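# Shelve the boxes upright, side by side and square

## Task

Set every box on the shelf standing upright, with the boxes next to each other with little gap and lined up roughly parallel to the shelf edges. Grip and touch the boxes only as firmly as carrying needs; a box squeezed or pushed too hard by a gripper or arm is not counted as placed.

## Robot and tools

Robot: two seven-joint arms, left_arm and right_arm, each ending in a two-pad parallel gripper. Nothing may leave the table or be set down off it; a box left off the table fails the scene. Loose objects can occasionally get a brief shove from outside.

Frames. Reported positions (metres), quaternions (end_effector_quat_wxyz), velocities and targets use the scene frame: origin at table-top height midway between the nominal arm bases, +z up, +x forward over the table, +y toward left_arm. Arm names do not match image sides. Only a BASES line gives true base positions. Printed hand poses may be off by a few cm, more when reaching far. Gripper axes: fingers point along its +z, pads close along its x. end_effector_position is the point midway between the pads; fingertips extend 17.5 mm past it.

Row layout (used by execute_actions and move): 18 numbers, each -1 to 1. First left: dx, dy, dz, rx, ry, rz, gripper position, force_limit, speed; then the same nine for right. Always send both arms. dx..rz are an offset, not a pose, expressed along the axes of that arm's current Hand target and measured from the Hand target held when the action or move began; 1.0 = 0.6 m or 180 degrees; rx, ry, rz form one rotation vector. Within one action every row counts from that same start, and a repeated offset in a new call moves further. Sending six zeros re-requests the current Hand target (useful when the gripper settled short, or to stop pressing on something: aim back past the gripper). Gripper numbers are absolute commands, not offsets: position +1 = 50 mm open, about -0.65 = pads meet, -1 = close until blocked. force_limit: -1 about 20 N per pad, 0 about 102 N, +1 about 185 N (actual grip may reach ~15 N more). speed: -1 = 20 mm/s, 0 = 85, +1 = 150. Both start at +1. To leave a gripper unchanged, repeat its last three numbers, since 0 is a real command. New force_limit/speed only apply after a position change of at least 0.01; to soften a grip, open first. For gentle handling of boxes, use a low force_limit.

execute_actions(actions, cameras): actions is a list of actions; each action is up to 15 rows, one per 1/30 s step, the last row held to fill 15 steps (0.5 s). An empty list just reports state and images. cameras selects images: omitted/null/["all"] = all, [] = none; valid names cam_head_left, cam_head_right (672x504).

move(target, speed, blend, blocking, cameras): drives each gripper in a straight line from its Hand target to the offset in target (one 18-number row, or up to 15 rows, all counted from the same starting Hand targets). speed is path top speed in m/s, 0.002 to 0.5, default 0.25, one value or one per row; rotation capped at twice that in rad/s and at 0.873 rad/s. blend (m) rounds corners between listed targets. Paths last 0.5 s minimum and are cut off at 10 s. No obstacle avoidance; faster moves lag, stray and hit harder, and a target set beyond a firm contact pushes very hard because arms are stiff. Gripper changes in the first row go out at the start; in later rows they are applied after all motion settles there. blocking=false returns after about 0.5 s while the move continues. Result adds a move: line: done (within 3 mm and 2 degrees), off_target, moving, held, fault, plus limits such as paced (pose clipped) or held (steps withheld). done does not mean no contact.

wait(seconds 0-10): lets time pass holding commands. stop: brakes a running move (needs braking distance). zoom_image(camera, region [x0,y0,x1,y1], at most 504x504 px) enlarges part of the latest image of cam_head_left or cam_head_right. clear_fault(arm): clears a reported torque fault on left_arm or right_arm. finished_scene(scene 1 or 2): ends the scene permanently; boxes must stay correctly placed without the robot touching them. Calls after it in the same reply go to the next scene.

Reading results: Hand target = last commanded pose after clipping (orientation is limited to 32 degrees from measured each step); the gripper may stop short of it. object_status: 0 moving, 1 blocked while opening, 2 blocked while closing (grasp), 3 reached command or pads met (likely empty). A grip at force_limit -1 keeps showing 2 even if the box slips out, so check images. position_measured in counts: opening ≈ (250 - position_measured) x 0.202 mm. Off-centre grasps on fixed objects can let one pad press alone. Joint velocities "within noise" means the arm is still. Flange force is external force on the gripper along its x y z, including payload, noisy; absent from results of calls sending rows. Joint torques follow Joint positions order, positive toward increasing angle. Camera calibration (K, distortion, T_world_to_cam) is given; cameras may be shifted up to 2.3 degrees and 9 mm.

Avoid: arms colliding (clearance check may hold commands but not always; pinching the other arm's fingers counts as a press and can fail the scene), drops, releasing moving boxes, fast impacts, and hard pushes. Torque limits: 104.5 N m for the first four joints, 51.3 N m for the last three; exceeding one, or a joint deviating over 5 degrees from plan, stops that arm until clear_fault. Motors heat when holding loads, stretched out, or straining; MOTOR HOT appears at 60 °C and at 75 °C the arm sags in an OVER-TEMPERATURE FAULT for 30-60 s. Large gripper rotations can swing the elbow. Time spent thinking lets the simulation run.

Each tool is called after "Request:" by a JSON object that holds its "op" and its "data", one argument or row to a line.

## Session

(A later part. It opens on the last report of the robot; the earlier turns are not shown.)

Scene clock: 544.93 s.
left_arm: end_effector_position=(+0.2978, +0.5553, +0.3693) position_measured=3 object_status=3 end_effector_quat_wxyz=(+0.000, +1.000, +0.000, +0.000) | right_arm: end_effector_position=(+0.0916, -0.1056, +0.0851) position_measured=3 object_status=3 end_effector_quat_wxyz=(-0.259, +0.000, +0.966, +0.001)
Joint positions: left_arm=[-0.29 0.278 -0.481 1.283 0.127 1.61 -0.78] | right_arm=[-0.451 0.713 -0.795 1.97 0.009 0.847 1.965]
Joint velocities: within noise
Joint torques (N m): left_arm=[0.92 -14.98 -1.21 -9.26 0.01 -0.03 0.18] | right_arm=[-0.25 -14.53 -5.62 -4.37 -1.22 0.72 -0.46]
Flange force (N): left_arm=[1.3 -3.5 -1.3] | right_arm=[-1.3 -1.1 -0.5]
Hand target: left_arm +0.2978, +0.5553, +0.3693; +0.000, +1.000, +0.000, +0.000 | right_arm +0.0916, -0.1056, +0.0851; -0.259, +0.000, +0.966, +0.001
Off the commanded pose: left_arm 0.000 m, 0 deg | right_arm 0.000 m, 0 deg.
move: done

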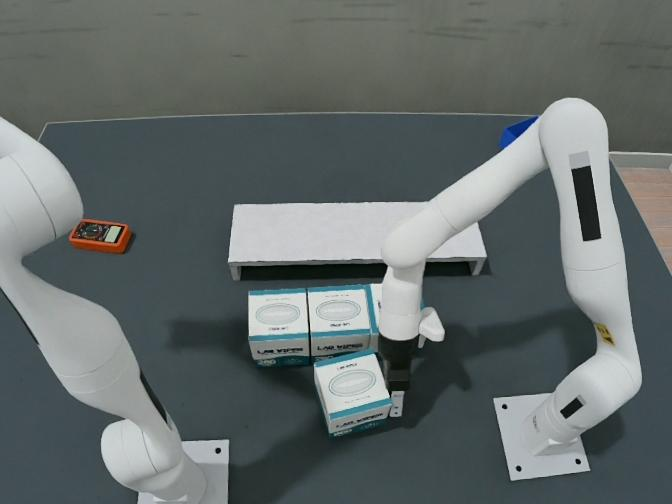

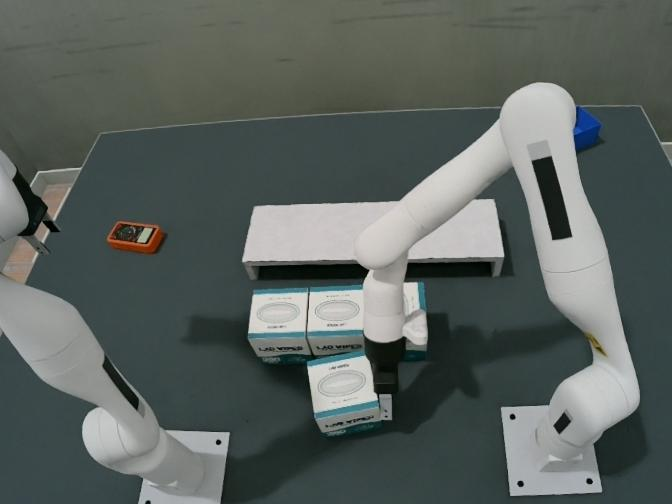

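Request:
{"op": "move", "data": {
  "target": [
    [-0.3167,0.5833,0.15,-0.0666,0.0666,0.007,1,1,1,0,-0.0333,0,0,0,0,1,1,1],
    [-0.3167,0.7583,0.425,-0.0666,0.0666,0.007,1,1,1,-0.0122,-0.0333,-0.059,-0.0666,-0.0834,-0.0088,1,1,1]
  ],
  "speed": 0.15
}}

Request:
{"op": "zoom_image", "data": {
  "camera": "cam_head_left",
  "region": [220, 280, 470, 470]
}}

Request:
{"op": "zoom_image", "data": {
  "camera": "cam_head_right",
  "region": [220, 280, 470, 470]
}}

Scene clock: 639.83 s.
left_arm: end_effector_position=(+0.1085, +0.1000, +0.1143) position_measured=3 object_status=3 end_effector_quat_wxyz=(+0.094, +0.991, -0.011, +0.097) | right_arm: end_effector_position=(+0.1157, -0.1256, +0.1121) position_measured=3 object_status=3 end_effector_quat_wxyz=(-0.129, +0.014, +0.986, +0.105)
Joint positions: left_arm=[0.229 0.052 0.737 2.58 -0.289 0.266 1.18] | right_arm=[-0.301 0.409 -0.882 2.245 -0.021 0.539 1.996]
Joint velocities: within noise
Joint torques (N m): left_arm=[0.89 -5.08 0.01 -5.4 -0.02 -0.79 0.17] | right_arm=[-0.25 -9.83 -3.68 -5.67 -0.56 -0.21 -0.41]
Flange force (N): left_arm=no reading | right_arm=[-1.6 -0.6 -0.1]
Hand target: left_arm +0.1082, +0.1004, +0.1138; +0.104, +0.989, -0.011, +0.105 | right_arm +0.1157, -0.1256, +0.1121; -0.129, +0.014, +0.986, +0.105
Off the commanded pose: left_arm 0.001 m, 1 deg | right_arm 0.000 m, 0 deg.
joint sent to its limit (left arm) — joint 4 (elbow), upper limit, where the elbow is as bent as it goes. The joint targets still meet the commanded pose.
move: done

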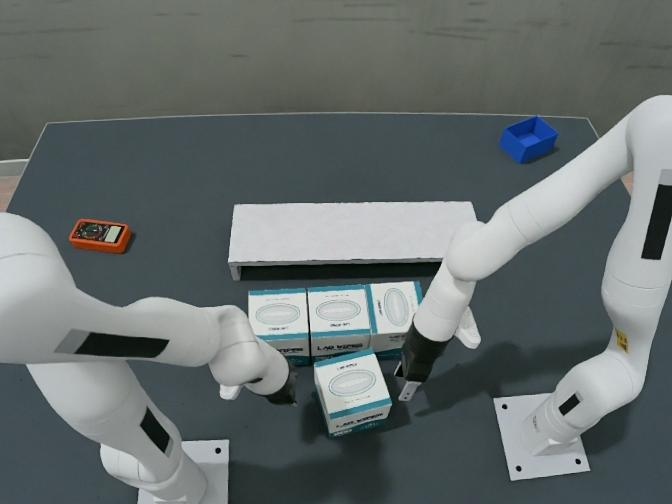

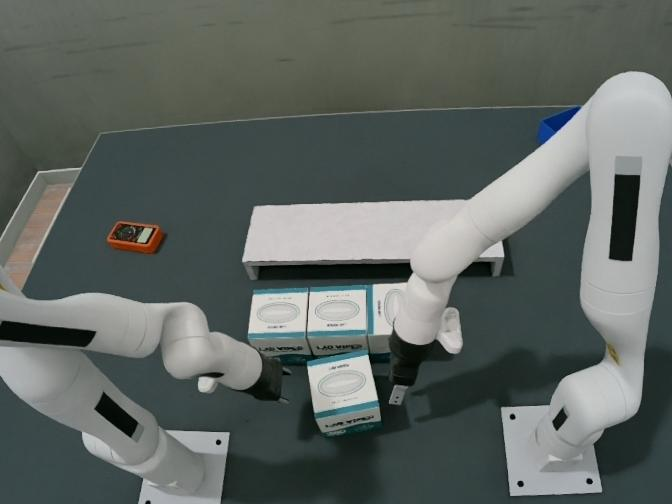

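Scaled by 2.016.

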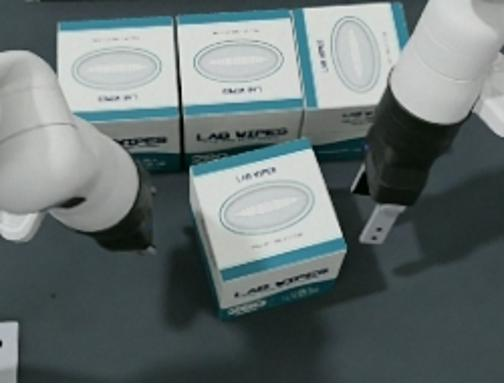

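Scaled by 2.016.

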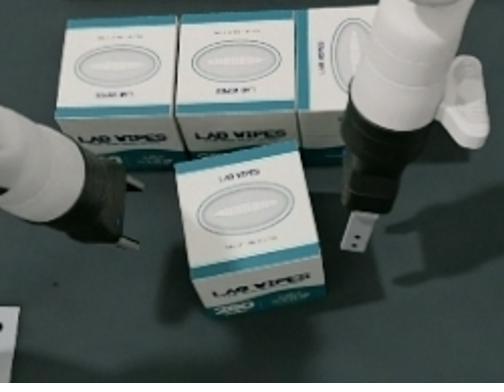

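Request:
{"op": "move", "data": {
  "target": [
    [0,0,0,0,0,0,1,1,1,0,-0.0652,-0.0139,0,0,0,1,1,1],
    [0,0.1467,0.0312,0,0,0,1,1,1,0,-0.0652,-0.0139,0,0,0,1,1,1]
  ],
  "speed": 0.05
}}

Request:
{"op": "zoom_image", "data": {
  "camera": "cam_head_left",
  "region": [260, 280, 460, 470]
}}

Request:
{"op": "zoom_image", "data": {
  "camera": "cam_head_right",
  "region": [260, 280, 460, 470]
}}

Scene clock: 664.50 s.
left_arm: end_effector_position=(+0.1082, +0.0104, +0.1138) position_measured=3 object_status=3 end_effector_quat_wxyz=(+0.104, +0.989, -0.011, +0.105) | right_arm: end_effector_position=(+0.1156, -0.1656, +0.1120) position_measured=3 object_status=3 end_effector_quat_wxyz=(-0.129, +0.014, +0.986, +0.105)
Joint positions: left_arm=[0.781 0.222 0.432 2.385 -0.634 0.338 1.718] | right_arm=[-0.143 0.363 -0.95 2.332 -0.07 0.53 2.112]
Joint velocities: within noise
Joint torques (N m): left_arm=[0.91 -10.1 0.58 -5.7 -0.23 -0.57 0.17] | right_arm=[-0.31 -8.08 -3.33 -5.36 -0.54 -0.08 -0.39]
Flange force (N): left_arm=no reading | right_arm=[-1.6 -1.1 -0.9]
Hand target: left_arm +0.1082, +0.0104, +0.1138; +0.104, +0.989, -0.011, +0.105 | right_arm +0.1156, -0.1656, +0.1120; -0.129, +0.014, +0.986, +0.105
Off the commanded pose: left_arm 0.000 m, 0 deg | right_arm 0.000 m, 0 deg.
move: done

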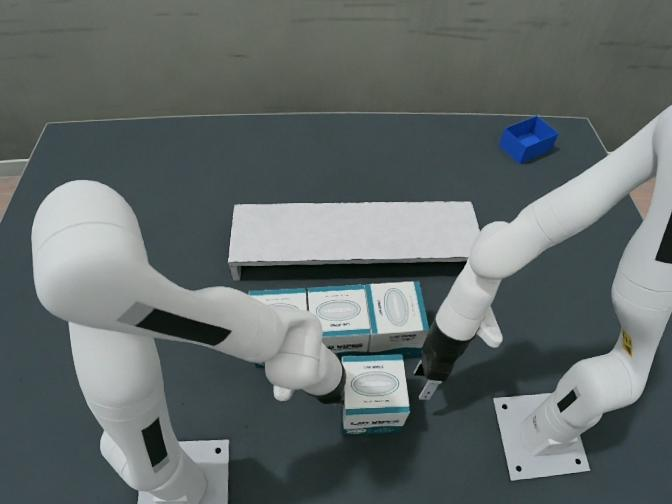

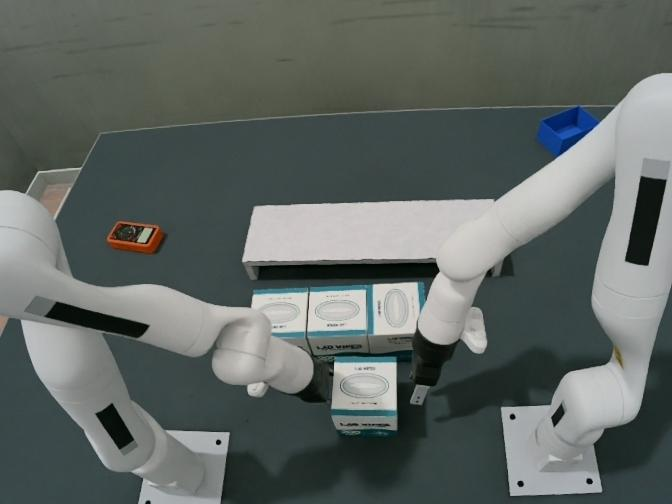

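Scaled by 2.520.

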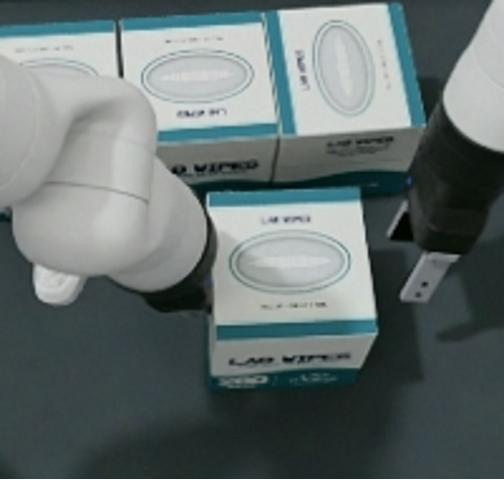

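Scaled by 2.520.

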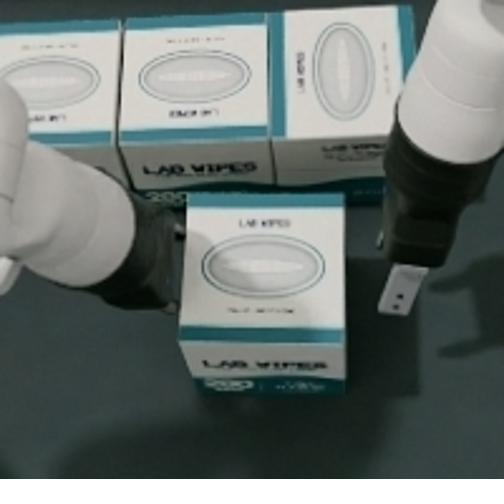

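Request:
{"op": "move", "data": {
  "target": [0,0,0,0,0,0,1,1,1,0,0.0326,0.0069,0,0,0,1,1,1],
  "speed": 0.03,
  "cameras": []
}}

Request:
{"op": "move", "data": {
  "target": [0,0,0,0,0,0,1,1,1,0,0.00489,0.00104,0,0,0,1,1,1],
  "speed": 0.02,
  "cameras": []
}}

Request:
{"op": "move", "data": {
  "target": [0,0,0,0,0,0,1,1,1,0,0.00489,0.00104,0,0,0,1,1,1],
  "speed": 0.02
}}

Request:
{"op": "zoom_image", "data": {
  "camera": "cam_head_left",
  "region": [310, 300, 460, 450]
}}

Scene clock: 686.83 s.
left_arm: end_effector_position=(+0.1082, +0.0104, +0.1138) position_measured=3 object_status=3 end_effector_quat_wxyz=(+0.104, +0.989, -0.011, +0.105) | right_arm: end_effector_position=(+0.1157, -0.1456, +0.1121) position_measured=3 object_status=3 end_effector_quat_wxyz=(-0.129, +0.014, +0.986, +0.105)
Joint positions: left_arm=[0.781 0.222 0.432 2.385 -0.634 0.338 1.718] | right_arm=[-0.226 0.385 -0.915 2.29 -0.046 0.533 2.052]
Joint velocities: within noise
Joint torques (N m): left_arm=[0.89 -10.05 0.53 -5.67 -0.2 -0.6 0.16] | right_arm=[-0.24 -8.94 -3.49 -5.61 -0.56 -0.14 -0.4]
Flange force (N): left_arm=no reading | right_arm=[-1.4 -0.9 -0.2]
Hand target: left_arm +0.1082, +0.0104, +0.1138; +0.104, +0.989, -0.011, +0.105 | right_arm +0.1156, -0.1456, +0.1121; -0.129, +0.014, +0.986, +0.105
Off the commanded pose: left_arm 0.000 m, 0 deg | right_arm 0.000 m, 0 deg.
move: done
No camera images: "cameras" was empty.

Scene clock: 687.53 s.
left_arm: end_effector_position=(+0.1082, +0.0104, +0.1138) position_measured=3 object_status=3 end_effector_quat_wxyz=(+0.104, +0.989, -0.011, +0.105) | right_arm: end_effector_position=(+0.1157, -0.1426, +0.1121) position_measured=3 object_status=3 end_effector_quat_wxyz=(-0.129, +0.014, +0.986, +0.105)
Joint positions: left_arm=[0.781 0.222 0.432 2.385 -0.634 0.338 1.718] | right_arm=[-0.237 0.389 -0.91 2.283 -0.042 0.534 2.043]
Joint velocities: within noise
Joint torques (N m): left_arm=[0.93 -10 0.53 -5.67 -0.22 -0.58 0.14] | right_arm=[-0.3 -9.13 -3.57 -5.62 -0.56 -0.15 -0.4]
Flange force (N): left_arm=no reading | right_arm=[-1.7 -1.0 -0.2]
Hand target: left_arm +0.1082, +0.0104, +0.1138; +0.104, +0.989, -0.011, +0.105 | right_arm +0.1157, -0.1426, +0.1121; -0.129, +0.014, +0.986, +0.105
Off the commanded pose: left_arm 0.000 m, 0 deg | right_arm 0.000 m, 0 deg.
move: done
No camera images: "cameras" was empty.

Scene clock: 688.23 s.
left_arm: end_effector_position=(+0.1082, +0.0104, +0.1138) position_measured=3 object_status=3 end_effector_quat_wxyz=(+0.104, +0.989, -0.011, +0.105) | right_arm: end_effector_position=(+0.1157, -0.1396, +0.1121) position_measured=3 object_status=3 end_effector_quat_wxyz=(-0.129, +0.014, +0.986, +0.105)
Joint positions: left_arm=[0.781 0.222 0.432 2.385 -0.634 0.338 1.718] | right_arm=[-0.249 0.392 -0.904 2.277 -0.038 0.535 2.035]
Joint velocities: within noise
Joint torques (N m): left_arm=[0.9 -10.05 0.5 -5.69 -0.27 -0.59 0.17] | right_arm=[-0.32 -9.17 -3.6 -5.63 -0.55 -0.16 -0.43]
Flange force (N): left_arm=no reading | right_arm=[-1.6 -1.1 -0.6]
Hand target: left_arm +0.1082, +0.0104, +0.1138; +0.104, +0.989, -0.011, +0.105 | right_arm +0.1157, -0.1396, +0.1121; -0.129, +0.014, +0.986, +0.105
Off the commanded pose: left_arm 0.000 m, 0 deg | right_arm 0.000 m, 0 deg.
move: done

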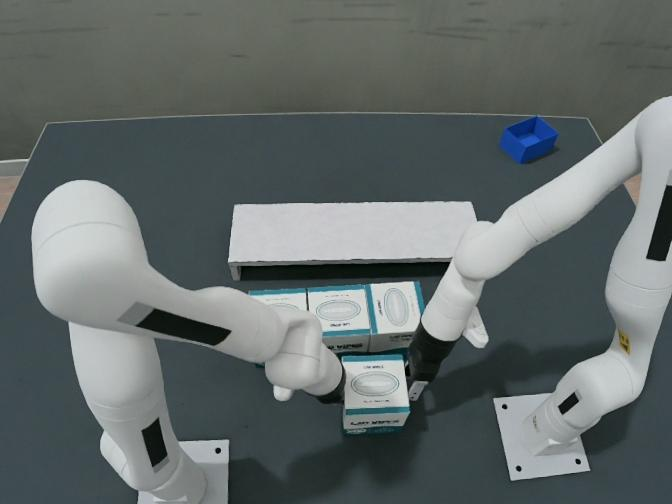

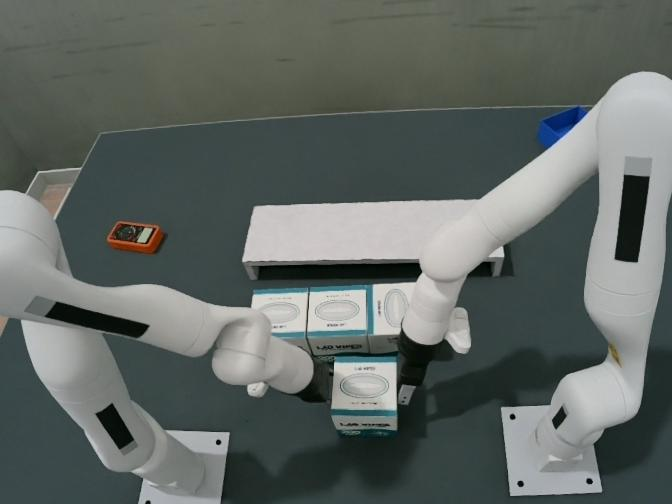

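Scaled by 3.360.

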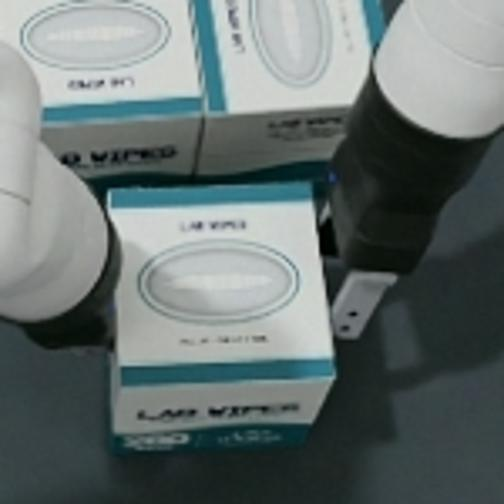

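Request:
{"op": "move", "data": {
  "target": [0,0,0,0,0,0,1,1,1,0,0.00326,0.00069,0,0,0,1,1,1],
  "speed": 0.01,
  "cameras": []
}}

Request:
{"op": "move", "data": {
  "target": [0,0,0,0,0,0,1,1,1,0,0.00326,0.00069,0,0,0,1,1,1],
  "speed": 0.01,
  "cameras": []
}}

Request:
{"op": "move", "data": {
  "target": [0,0,0,0,0,0,1,1,1,0,0.00163,0.00035,0,0,0,1,1,1],
  "speed": 0.01,
  "cameras": []
}}

Scene clock: 697.37 s.
left_arm: end_effector_position=(+0.1082, +0.0104, +0.1138) position_measured=3 object_status=3 end_effector_quat_wxyz=(+0.104, +0.989, -0.011, +0.105) | right_arm: end_effector_position=(+0.1157, -0.1376, +0.1121) position_measured=3 object_status=3 end_effector_quat_wxyz=(-0.129, +0.014, +0.986, +0.105)
Joint positions: left_arm=[0.781 0.222 0.432 2.385 -0.634 0.338 1.718] | right_arm=[-0.257 0.394 -0.901 2.272 -0.036 0.535 2.029]
Joint velocities: within noise
Joint torques (N m): left_arm=[1.01 -10.14 0.66 -6.1 -0.25 -0.86 0.16] | right_arm=[-0.41 -9.37 -3.83 -6.24 -0.65 -0.56 -0.44]
Flange force (N): left_arm=no reading | right_arm=[-1.8 -2.0 -0.6]
Hand target: left_arm +0.1082, +0.0104, +0.1138; +0.104, +0.989, -0.011, +0.105 | right_arm +0.1157, -0.1376, +0.1121; -0.129, +0.014, +0.986, +0.105
Off the commanded pose: left_arm 0.000 m, 0 deg | right_arm 0.000 m, 0 deg.
move: done
No camera images: "cameras" was empty.

Scene clock: 698.07 s.
left_arm: end_effector_position=(+0.1082, +0.0104, +0.1138) position_measured=3 object_status=3 end_effector_quat_wxyz=(+0.104, +0.989, -0.011, +0.105) | right_arm: end_effector_position=(+0.1157, -0.1356, +0.1121) position_measured=3 object_status=3 end_effector_quat_wxyz=(-0.129, +0.014, +0.986, +0.105)
Joint positions: left_arm=[0.781 0.222 0.432 2.385 -0.634 0.338 1.718] | right_arm=[-0.264 0.397 -0.898 2.268 -0.034 0.536 2.024]
Joint velocities: within noise
Joint torques (N m): left_arm=[1.37 -10.35 1.1 -7.26 -0.25 -1.6 0.17] | right_arm=[-0.68 -9.47 -4.15 -7.4 -0.86 -1.17 -0.42]
Flange force (N): left_arm=no reading | right_arm=[-1.7 -4.5 -1.2]
Hand target: left_arm +0.1082, +0.0104, +0.1138; +0.104, +0.989, -0.011, +0.105 | right_arm +0.1157, -0.1356, +0.1121; -0.129, +0.014, +0.986, +0.105
Off the commanded pose: left_arm 0.000 m, 0 deg | right_arm 0.000 m, 0 deg.
move: done
No camera images: "cameras" was empty.

Scene clock: 698.77 s.
left_arm: end_effector_position=(+0.1082, +0.0104, +0.1138) position_measured=3 object_status=3 end_effector_quat_wxyz=(+0.104, +0.989, -0.011, +0.105) | right_arm: end_effector_position=(+0.1156, -0.1346, +0.1121) position_measured=3 object_status=3 end_effector_quat_wxyz=(-0.129, +0.014, +0.986, +0.105)
Joint positions: left_arm=[0.781 0.222 0.432 2.385 -0.634 0.338 1.718] | right_arm=[-0.268 0.398 -0.896 2.265 -0.033 0.536 2.021]
Joint velocities: within noise
Joint torques (N m): left_arm=[1.62 -10.49 1.32 -8.04 -0.28 -2.05 0.17] | right_arm=[-0.78 -9.56 -4.35 -8.17 -0.96 -1.62 -0.46]
Flange force (N): left_arm=no reading | right_arm=[-1.6 -6.0 -1.6]
Hand target: left_arm +0.1082, +0.0104, +0.1138; +0.104, +0.989, -0.011, +0.105 | right_arm +0.1156, -0.1346, +0.1121; -0.129, +0.014, +0.986, +0.105
Off the commanded pose: left_arm 0.000 m, 0 deg | right_arm 0.000 m, 0 deg.
move: done
No camera images: "cameras" was empty.

Request:
{"op": "move", "data": {
  "target": [0,0,0,0,0,0,1,1,1,0,0.00163,0.00035,0,0,0,1,1,1],
  "speed": 0.01,
  "cameras": []
}}

Request:
{"op": "move", "data": {
  "target": [0.00693,0.00678,-0.0319,0,0,0,1,1,1,0.00863,0.0067,-0.0315,0,0,0,1,1,1],
  "speed": 0.02
}}

Request:
{"op": "zoom_image", "data": {
  "camera": "cam_head_left",
  "region": [310, 300, 460, 450]
}}

Scene clock: 709.50 s.
left_arm: end_effector_position=(+0.1082, +0.0104, +0.1138) position_measured=3 object_status=3 end_effector_quat_wxyz=(+0.104, +0.989, -0.011, +0.105) | right_arm: end_effector_position=(+0.1157, -0.1336, +0.1121) position_measured=3 object_status=3 end_effector_quat_wxyz=(-0.129, +0.014, +0.986, +0.105)
Joint positions: left_arm=[0.781 0.222 0.432 2.385 -0.634 0.338 1.718] | right_arm=[-0.272 0.399 -0.894 2.263 -0.032 0.536 2.019]
Joint velocities: within noise
Joint torques (N m): left_arm=[1.88 -10.55 1.69 -8.9 -0.34 -2.57 0.22] | right_arm=[-0.99 -9.68 -4.73 -8.94 -1.06 -2.15 -0.41]
Flange force (N): left_arm=no reading | right_arm=[-1.8 -7.3 -2.0]
Hand target: left_arm +0.1082, +0.0104, +0.1138; +0.104, +0.989, -0.011, +0.105 | right_arm +0.1157, -0.1336, +0.1121; -0.129, +0.014, +0.986, +0.105
Off the commanded pose: left_arm 0.000 m, 0 deg | right_arm 0.000 m, 0 deg.
move: done
No camera images: "cameras" was empty.

Scene clock: 710.80 s.
left_arm: end_effector_position=(+0.1082, +0.0104, +0.1338) position_measured=3 object_status=3 end_effector_quat_wxyz=(+0.104, +0.989, -0.011, +0.105) | right_arm: end_effector_position=(+0.1156, -0.1337, +0.1321) position_measured=3 object_status=3 end_effector_quat_wxyz=(-0.129, +0.014, +0.986, +0.105)
Joint positions: left_arm=[0.691 0.165 0.522 2.354 -0.49 0.409 1.572] | right_arm=[-0.22 0.35 -0.939 2.233 -0.075 0.613 2.048]
Joint velocities: within noise
Joint torques (N m): left_arm=[1.84 -10.04 1.58 -9.88 -0.27 -2.78 0.17] | right_arm=[-0.94 -9.05 -4.44 -9.49 -1.24 -1.94 -0.45]
Flange force (N): left_arm=no reading | right_arm=[-1.9 -7.6 -1.6]
Hand target: left_arm +0.1082, +0.0104, +0.1338; +0.104, +0.989, -0.011, +0.105 | right_arm +0.1156, -0.1337, +0.1321; -0.129, +0.014, +0.986, +0.105
Off the commanded pose: left_arm 0.000 m, 0 deg | right_arm 0.000 m, 0 deg.
move: done

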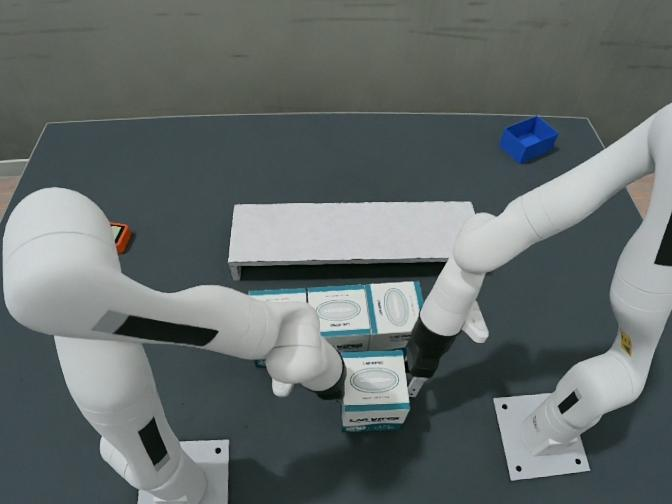

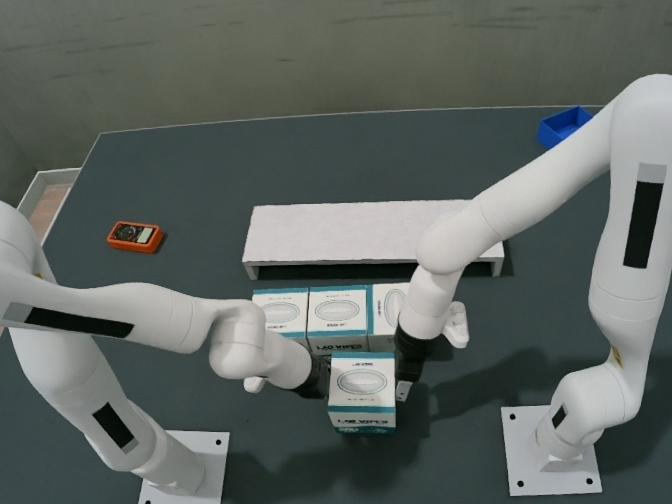

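Scaled by 3.360.

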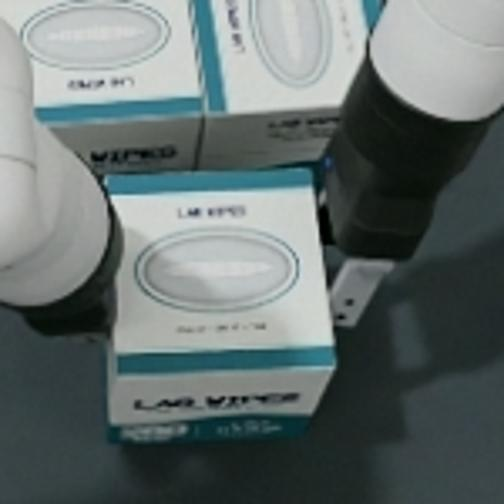

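Request:
{"op": "move", "data": {
  "target": [0.0485,0.0475,-0.2233,0,0,0,1,1,1,0.0604,0.0469,-0.2205,0,0,0,1,1,1],
  "speed": 0.06
}}

Request:
{"op": "zoom_image", "data": {
  "camera": "cam_head_left",
  "region": [310, 250, 460, 400]
}}

Scene clock: 731.33 s.
left_arm: end_effector_position=(+0.1080, +0.0104, +0.2738) position_measured=3 object_status=3 end_effector_quat_wxyz=(+0.104, +0.989, -0.011, +0.105) | right_arm: end_effector_position=(+0.1155, -0.1339, +0.2722) position_measured=3 object_status=3 end_effector_quat_wxyz=(-0.129, +0.014, +0.986, +0.105)
Joint positions: left_arm=[0.56 -0.134 0.518 2.047 -0.012 0.924 1.037] | right_arm=[0.038 0.032 -1.028 1.947 -0.334 1.158 2.247]
Joint velocities: within noise
Joint torques (N m): left_arm=[1.9 -6.3 0.17 -12.65 0.62 -2.92 0.21] | right_arm=[-0.98 -4.19 -1.98 -11.62 -2.38 -1.54 -0.41]
Flange force (N): left_arm=[1.3 -6.4 -0.7] | right_arm=[1.0 -13.0 -4.1]
Hand target: left_arm +0.1080, +0.0104, +0.2738; +0.104, +0.989, -0.011, +0.105 | right_arm +0.1155, -0.1339, +0.2722; -0.129, +0.014, +0.986, +0.105
Off the commanded pose: left_arm 0.000 m, 0 deg | right_arm 0.000 m, 0 deg.
move: done

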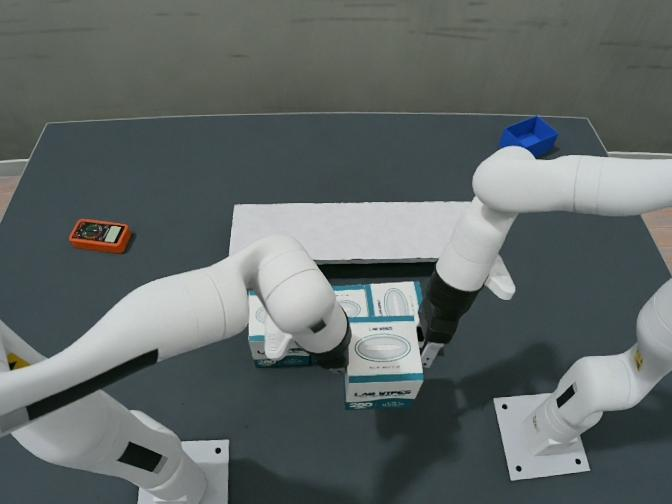

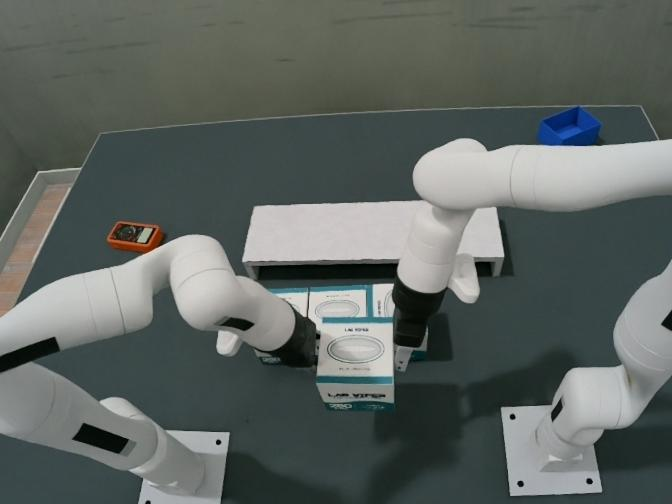

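Scaled by 3.360.

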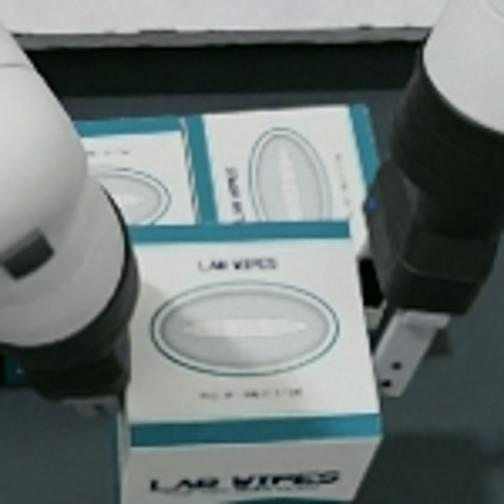

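Request:
{"op": "move", "data": {
  "target": [0.326,0.11185,0.0945,0,0,0,1,1,1,-0.322,-0.10835,-0.1112,0,0,0,1,1,1],
  "speed": 0.08
}}

Request:
{"op": "zoom_image", "data": {
  "camera": "cam_head_left",
  "region": [310, 180, 520, 340]
}}

Scene clock: 742.87 s.
left_arm: end_effector_position=(+0.3080, -0.0669, +0.2741) position_measured=3 object_status=3 end_effector_quat_wxyz=(+0.104, +0.989, -0.011, +0.105) | right_arm: end_effector_position=(+0.3154, -0.2117, +0.2722) position_measured=3 object_status=3 end_effector_quat_wxyz=(-0.129, +0.014, +0.986, +0.105)
Joint positions: left_arm=[0.483 0.327 0.442 1.581 -0.189 0.973 0.916] | right_arm=[0.185 0.358 -0.839 1.629 -0.062 1.348 2.489]
Joint velocities: within noise
Joint torques (N m): left_arm=[2.27 -16.44 2.76 -11.4 0.51 -2.16 0.18] | right_arm=[-1.6 -12.52 -5.08 -9.54 -2.23 -0.41 -0.39]
Flange force (N): left_arm=[1.8 -5.5 -0.5] | right_arm=[-0.2 -6.5 -1.0]
Hand target: left_arm +0.3080, -0.0670, +0.2741; +0.104, +0.989, -0.011, +0.105 | right_arm +0.3154, -0.2117, +0.2722; -0.129, +0.014, +0.986, +0.105
Off the commanded pose: left_arm 0.000 m, 0 deg | right_arm 0.000 m, 0 deg.
move: done

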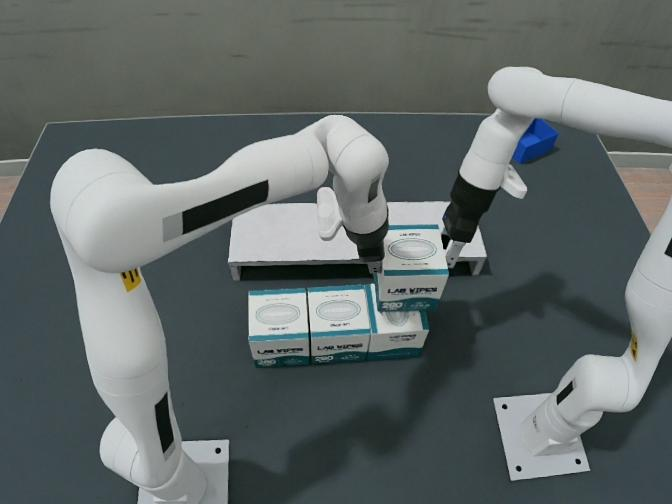

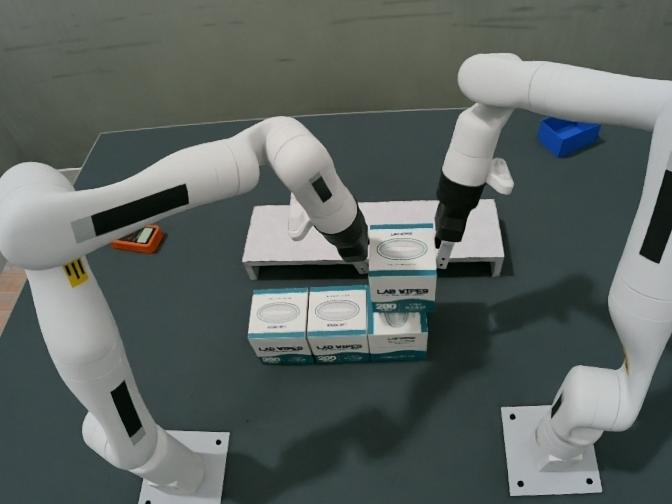

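Scaled by 2.400.

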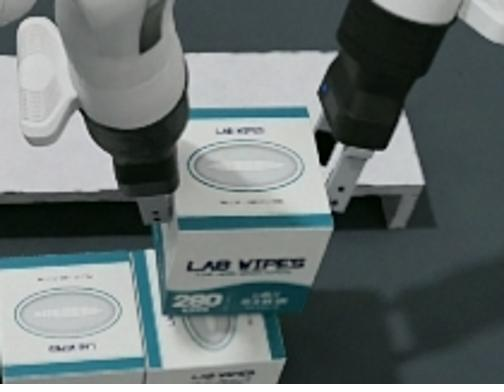

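Request:
{"op": "move", "data": {
  "target": [0.326,0.11185,0.0945,0,0,0,1,1,1,-0.322,-0.10835,-0.1112,0,0,0,1,1,1],
  "speed": 0.08
}}

Request:
{"op": "zoom_image", "data": {
  "camera": "cam_head_left",
  "region": [340, 120, 540, 300]
}}

Scene clock: 750.70 s.
left_arm: end_effector_position=(+0.5080, -0.1443, +0.2744) position_measured=3 object_status=3 end_effector_quat_wxyz=(+0.104, +0.989, -0.011, +0.105) | right_arm: end_effector_position=(+0.5153, -0.2893, +0.2722) position_measured=3 object_status=3 end_effector_quat_wxyz=(-0.129, +0.014, +0.986, +0.105)
Joint positions: left_arm=[0.549 0.86 0.403 0.659 -0.295 1.364 0.74] | right_arm=[0.13 0.762 -0.7 0.935 0.158 1.719 2.667]
Joint velocities: within noise
Joint torques (N m): left_arm=[2.71 -27.26 3.42 -10.54 0.77 -1.85 0.19] | right_arm=[-2 -22.54 -6.29 -8.37 -2.09 0.15 -0.42]
Flange force (N): left_arm=[3.5 -2.8 0.2] | right_arm=[-1.1 -4.7 -0.4]
Hand target: left_arm +0.5080, -0.1444, +0.2744; +0.104, +0.989, -0.011, +0.105 | right_arm +0.5153, -0.2893, +0.2722; -0.129, +0.014, +0.986, +0.105
Off the commanded pose: left_arm 0.000 m, 0 deg | right_arm 0.000 m, 0 deg.
move: done

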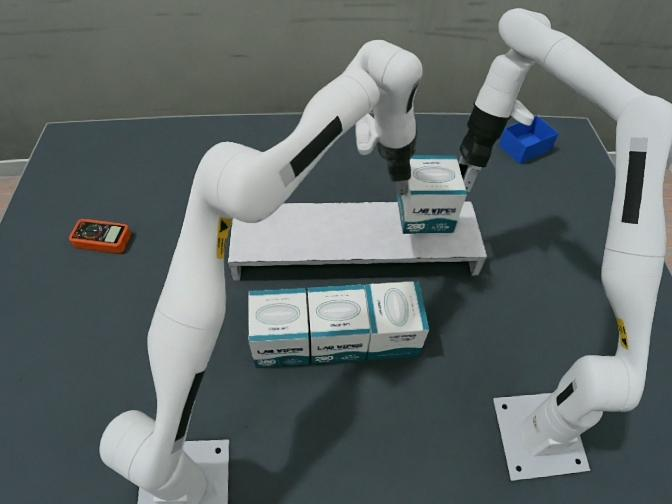

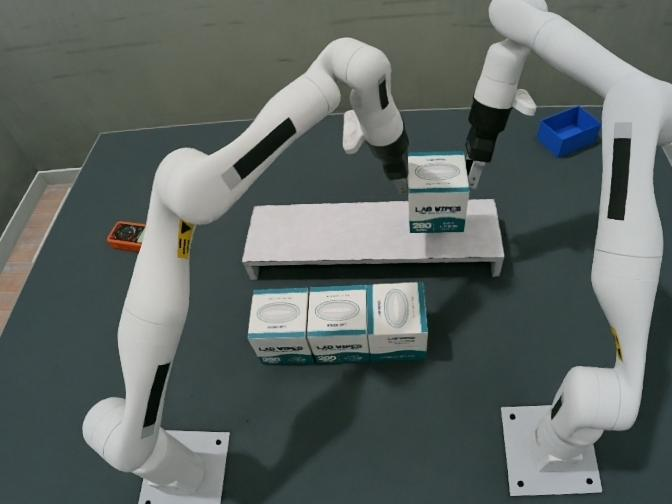

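Scaled by 2.520.

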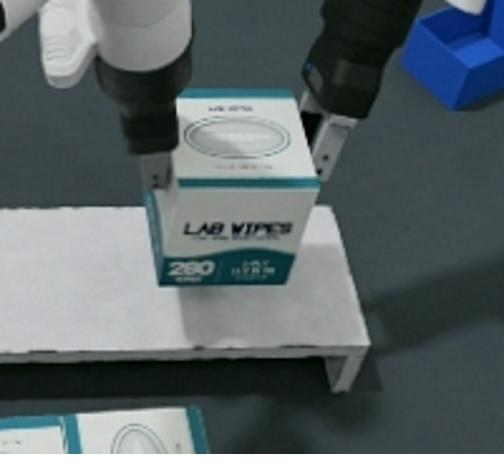

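Request:
{"op": "move", "data": {
  "target": [-0.026,-0.0254,0.1196,0,0,0,1,1,1,-0.0324,-0.0251,0.1181,0,0,0,1,1,1],
  "speed": 0.05
}}

Request:
{"op": "zoom_image", "data": {
  "camera": "cam_head_left",
  "region": [340, 120, 540, 300]
}}

Request:
{"op": "zoom_image", "data": {
  "camera": "cam_head_right",
  "region": [340, 120, 540, 300]
}}

Scene clock: 764.60 s.
left_arm: end_effector_position=(+0.5081, -0.1443, +0.1993) position_measured=3 object_status=3 end_effector_quat_wxyz=(+0.104, +0.989, -0.011, +0.105) | right_arm: end_effector_position=(+0.5154, -0.2892, +0.1972) position_measured=3 object_status=3 end_effector_quat_wxyz=(-0.129, +0.014, +0.986, +0.105)
Joint positions: left_arm=[0.522 0.873 0.39 0.88 -0.299 1.138 0.771] | right_arm=[0.159 0.809 -0.693 1.108 0.183 1.519 2.681]
Joint velocities: within noise
Joint torques (N m): left_arm=[2.61 -27.69 3.93 -10.65 0.6 -1.84 0.19] | right_arm=[-1.86 -22.69 -6.89 -8.1 -2.09 0.16 -0.4]
Flange force (N): left_arm=[3.7 -2.6 1.0] | right_arm=[-1.1 -4.4 -0.2]
Hand target: left_arm +0.5081, -0.1444, +0.1994; +0.104, +0.989, -0.011, +0.105 | right_arm +0.5154, -0.2892, +0.1972; -0.129, +0.014, +0.986, +0.105
Off the commanded pose: left_arm 0.000 m, 0 deg | right_arm 0.000 m, 0 deg.
move: done

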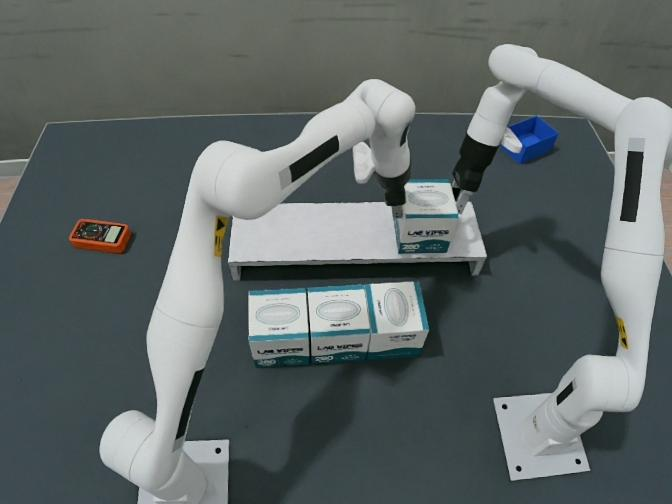

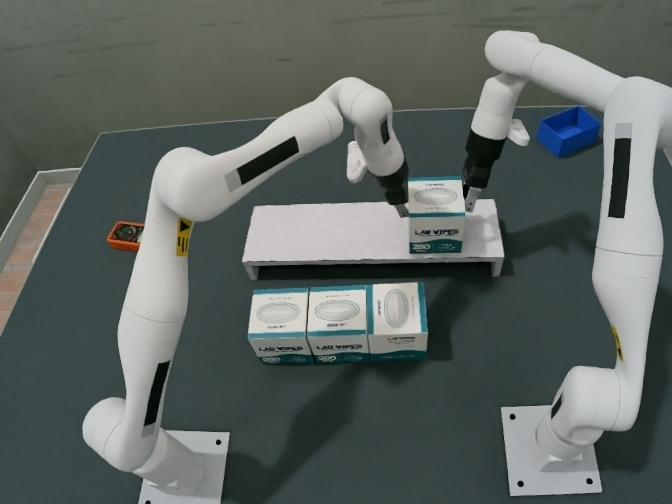

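Scaled by 2.520.

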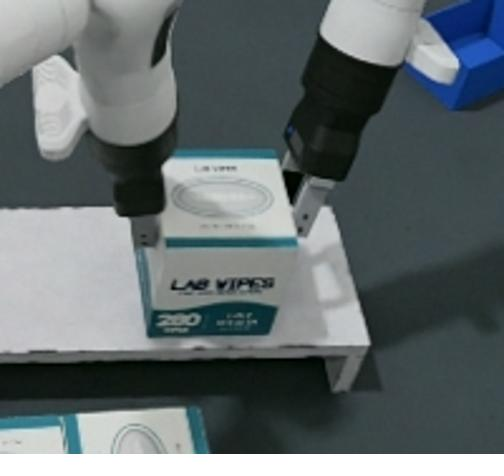

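Scaled by 2.520.

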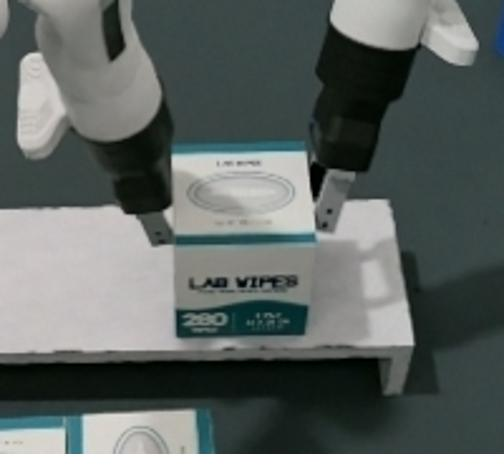

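Request:
{"op": "move", "data": {
  "target": [0.01165,-0.00194,0.00908,0,0,0,1,1,1,-0.01461,-0.00062,0.00293,0,0,0,1,1,1],
  "speed": 0.02,
  "cameras": []
}}

Request:
{"op": "move", "data": {
  "target": [-0.00104,-0.00102,0.00479,0,0,0,1,1,1,-0.0013,-0.001,0.00473,0,0,0,1,1,1],
  "speed": 0.01,
  "cameras": []
}}

Request:
{"op": "move", "data": {
  "target": [-0.00104,-0.00102,0.00479,0,0,0,1,1,1,-0.0013,-0.001,0.00473,0,0,0,1,1,1],
  "speed": 0.01
}}

Request:
{"op": "zoom_image", "data": {
  "camera": "cam_head_left",
  "region": [360, 180, 500, 290]
}}

Request:
{"op": "zoom_image", "data": {
  "camera": "cam_head_right",
  "region": [380, 180, 520, 290]
}}

Scene clock: 778.93 s.
left_arm: end_effector_position=(+0.5161, -0.1443, +0.1954) position_measured=3 object_status=3 end_effector_quat_wxyz=(+0.104, +0.989, -0.011, +0.105) | right_arm: end_effector_position=(+0.5234, -0.2892, +0.1932) position_measured=3 object_status=3 end_effector_quat_wxyz=(-0.129, +0.014, +0.986, +0.105)
Joint positions: left_arm=[0.52 0.894 0.39 0.849 -0.3 1.147 0.759] | right_arm=[0.15 0.83 -0.688 1.076 0.191 1.529 2.686]
Joint velocities: within noise
Joint torques (N m): left_arm=[2.38 -26.8 3.69 -10.22 0.57 -1.74 0.14] | right_arm=[-1.88 -22.71 -6.59 -8.02 -1.9 -0.02 -0.43]
Flange force (N): left_arm=[2.9 -2.6 -0.6] | right_arm=[-0.5 -4.4 -1.1]
Hand target: left_arm +0.5161, -0.1443, +0.1954; +0.104, +0.989, -0.011, +0.105 | right_arm +0.5234, -0.2892, +0.1932; -0.129, +0.014, +0.986, +0.105
Off the commanded pose: left_arm 0.000 m, 0 deg | right_arm 0.000 m, 0 deg.
move: done
No camera images: "cameras" was empty.

Scene clock: 779.63 s.
left_arm: end_effector_position=(+0.5161, -0.1443, +0.1924) position_measured=3 object_status=3 end_effector_quat_wxyz=(+0.104, +0.989, -0.011, +0.105) | right_arm: end_effector_position=(+0.5235, -0.2891, +0.1902) position_measured=3 object_status=3 end_effector_quat_wxyz=(-0.129, +0.014, +0.986, +0.105)
Joint positions: left_arm=[0.519 0.895 0.39 0.856 -0.301 1.139 0.76] | right_arm=[0.151 0.832 -0.687 1.081 0.192 1.522 2.686]
Joint velocities: within noise
Joint torques (N m): left_arm=[2.75 -26.39 3.86 -9.84 0.68 -1.62 0.17] | right_arm=[-2.05 -22.25 -6.65 -7.74 -1.87 -0.02 -0.4]
Flange force (N): left_arm=[3.6 -2.7 -1.1] | right_arm=[-0.2 -4.4 -2.0]
Hand target: left_arm +0.5161, -0.1443, +0.1924; +0.104, +0.989, -0.011, +0.105 | right_arm +0.5235, -0.2891, +0.1902; -0.129, +0.014, +0.986, +0.105
Off the commanded pose: left_arm 0.000 m, 0 deg | right_arm 0.000 m, 0 deg.
move: done
No camera images: "cameras" was empty.

Scene clock: 780.33 s.
left_arm: end_effector_position=(+0.5161, -0.1443, +0.1894) position_measured=3 object_status=3 end_effector_quat_wxyz=(+0.104, +0.989, -0.011, +0.105) | right_arm: end_effector_position=(+0.5235, -0.2891, +0.1872) position_measured=3 object_status=3 end_effector_quat_wxyz=(-0.129, +0.014, +0.986, +0.105)
Joint positions: left_arm=[0.518 0.897 0.389 0.863 -0.302 1.131 0.761] | right_arm=[0.151 0.835 -0.686 1.087 0.193 1.515 2.686]
Joint velocities: within noise
Joint torques (N m): left_arm=[2.73 -26.47 3.9 -9.83 0.66 -1.63 0.14] | right_arm=[-1.98 -22.26 -6.66 -7.72 -1.88 0 -0.4]
Flange force (N): left_arm=[3.8 -2.5 -1.0] | right_arm=[-0.3 -4.3 -1.9]
Hand target: left_arm +0.5161, -0.1443, +0.1894; +0.104, +0.989, -0.011, +0.105 | right_arm +0.5235, -0.2891, +0.1872; -0.129, +0.014, +0.986, +0.105
Off the commanded pose: left_arm 0.000 m, 0 deg | right_arm 0.000 m, 0 deg.
move: done

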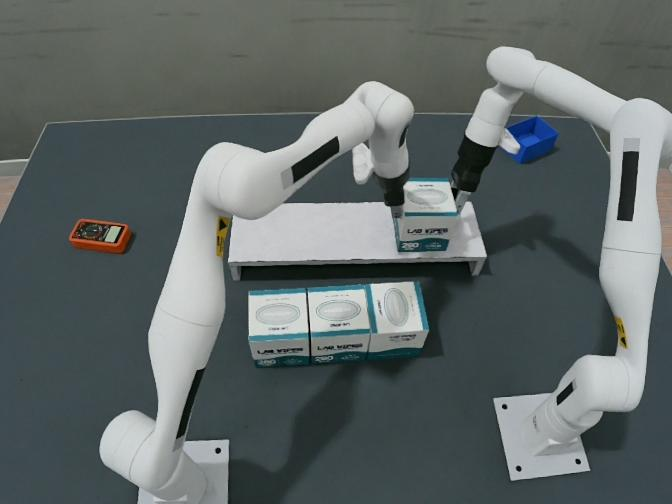

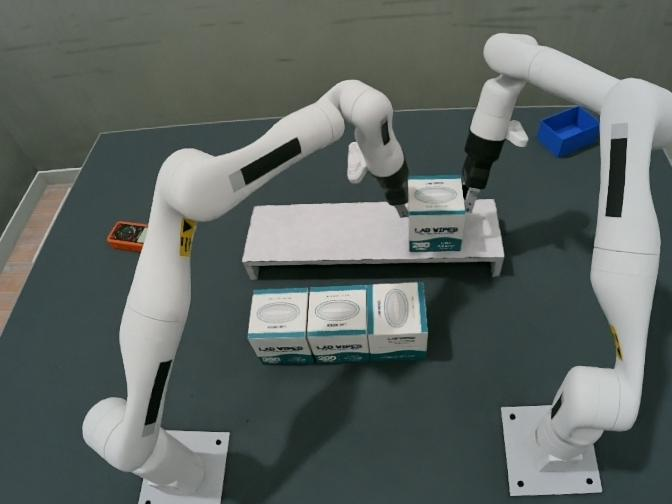

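Scaled by 3.600.

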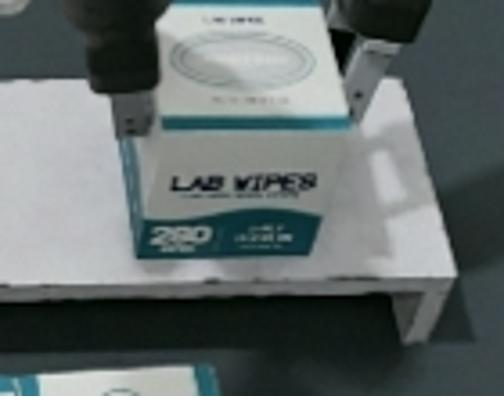

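Scaled by 3.600.

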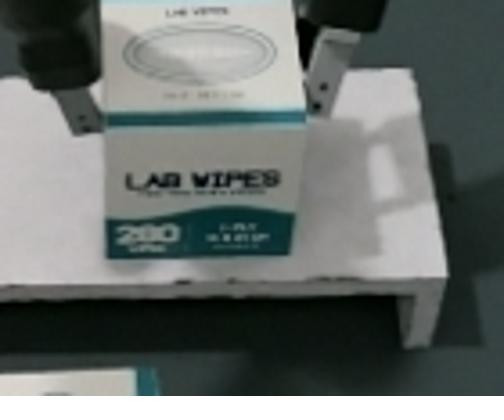

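Request:
{"op": "move", "data": {
  "target": [-0.00104,-0.00102,0.00479,0,0,0,1,1,1,-0.0013,-0.001,0.00473,0,0,0,1,1,1],
  "speed": 0.01
}}

Request:
{"op": "zoom_image", "data": {
  "camera": "cam_head_left",
  "region": [360, 180, 500, 290]
}}

Scene clock: 797.40 s.
left_arm: end_effector_position=(+0.5161, -0.1443, +0.1864) position_measured=3 object_status=3 end_effector_quat_wxyz=(+0.104, +0.989, -0.011, +0.105) | right_arm: end_effector_position=(+0.5235, -0.2891, +0.1842) position_measured=3 object_status=3 end_effector_quat_wxyz=(-0.129, +0.014, +0.986, +0.105)
Joint positions: left_arm=[0.518 0.899 0.388 0.87 -0.302 1.123 0.762] | right_arm=[0.152 0.837 -0.686 1.092 0.195 1.507 2.687]
Joint velocities: within noise
Joint torques (N m): left_arm=[2.71 -26.42 3.86 -9.8 0.65 -1.59 0.17] | right_arm=[-2 -22.27 -6.69 -7.64 -1.9 0.05 -0.42]
Flange force (N): left_arm=[3.6 -2.6 -1.0] | right_arm=[-0.5 -4.3 -1.9]
Hand target: left_arm +0.5161, -0.1443, +0.1864; +0.104, +0.989, -0.011, +0.105 | right_arm +0.5235, -0.2891, +0.1842; -0.129, +0.014, +0.986, +0.105
Off the commanded pose: left_arm 0.000 m, 0 deg | right_arm 0.000 m, 0 deg.
move: done

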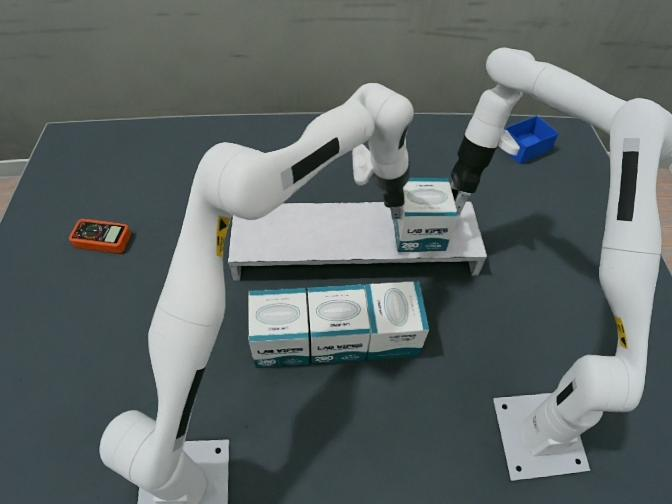

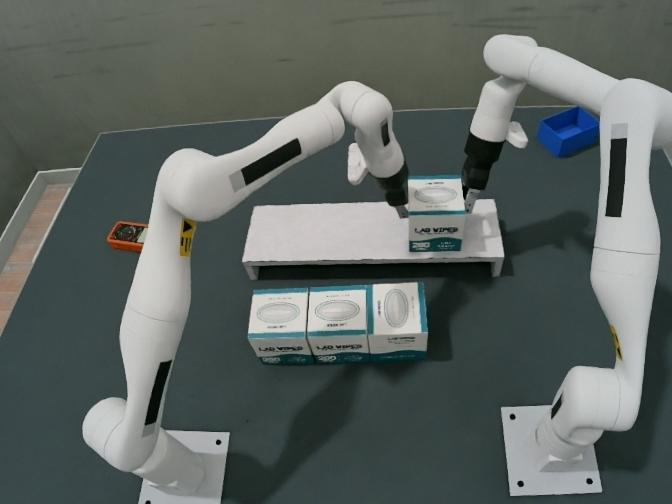

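Scaled by 3.600.

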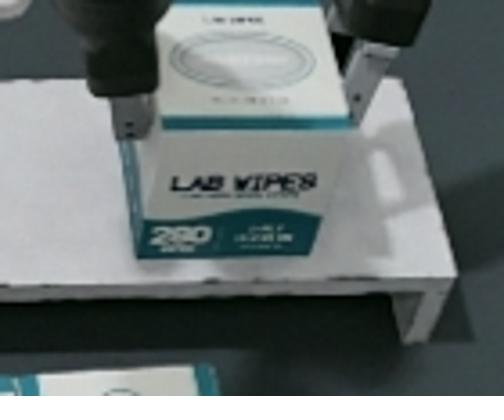

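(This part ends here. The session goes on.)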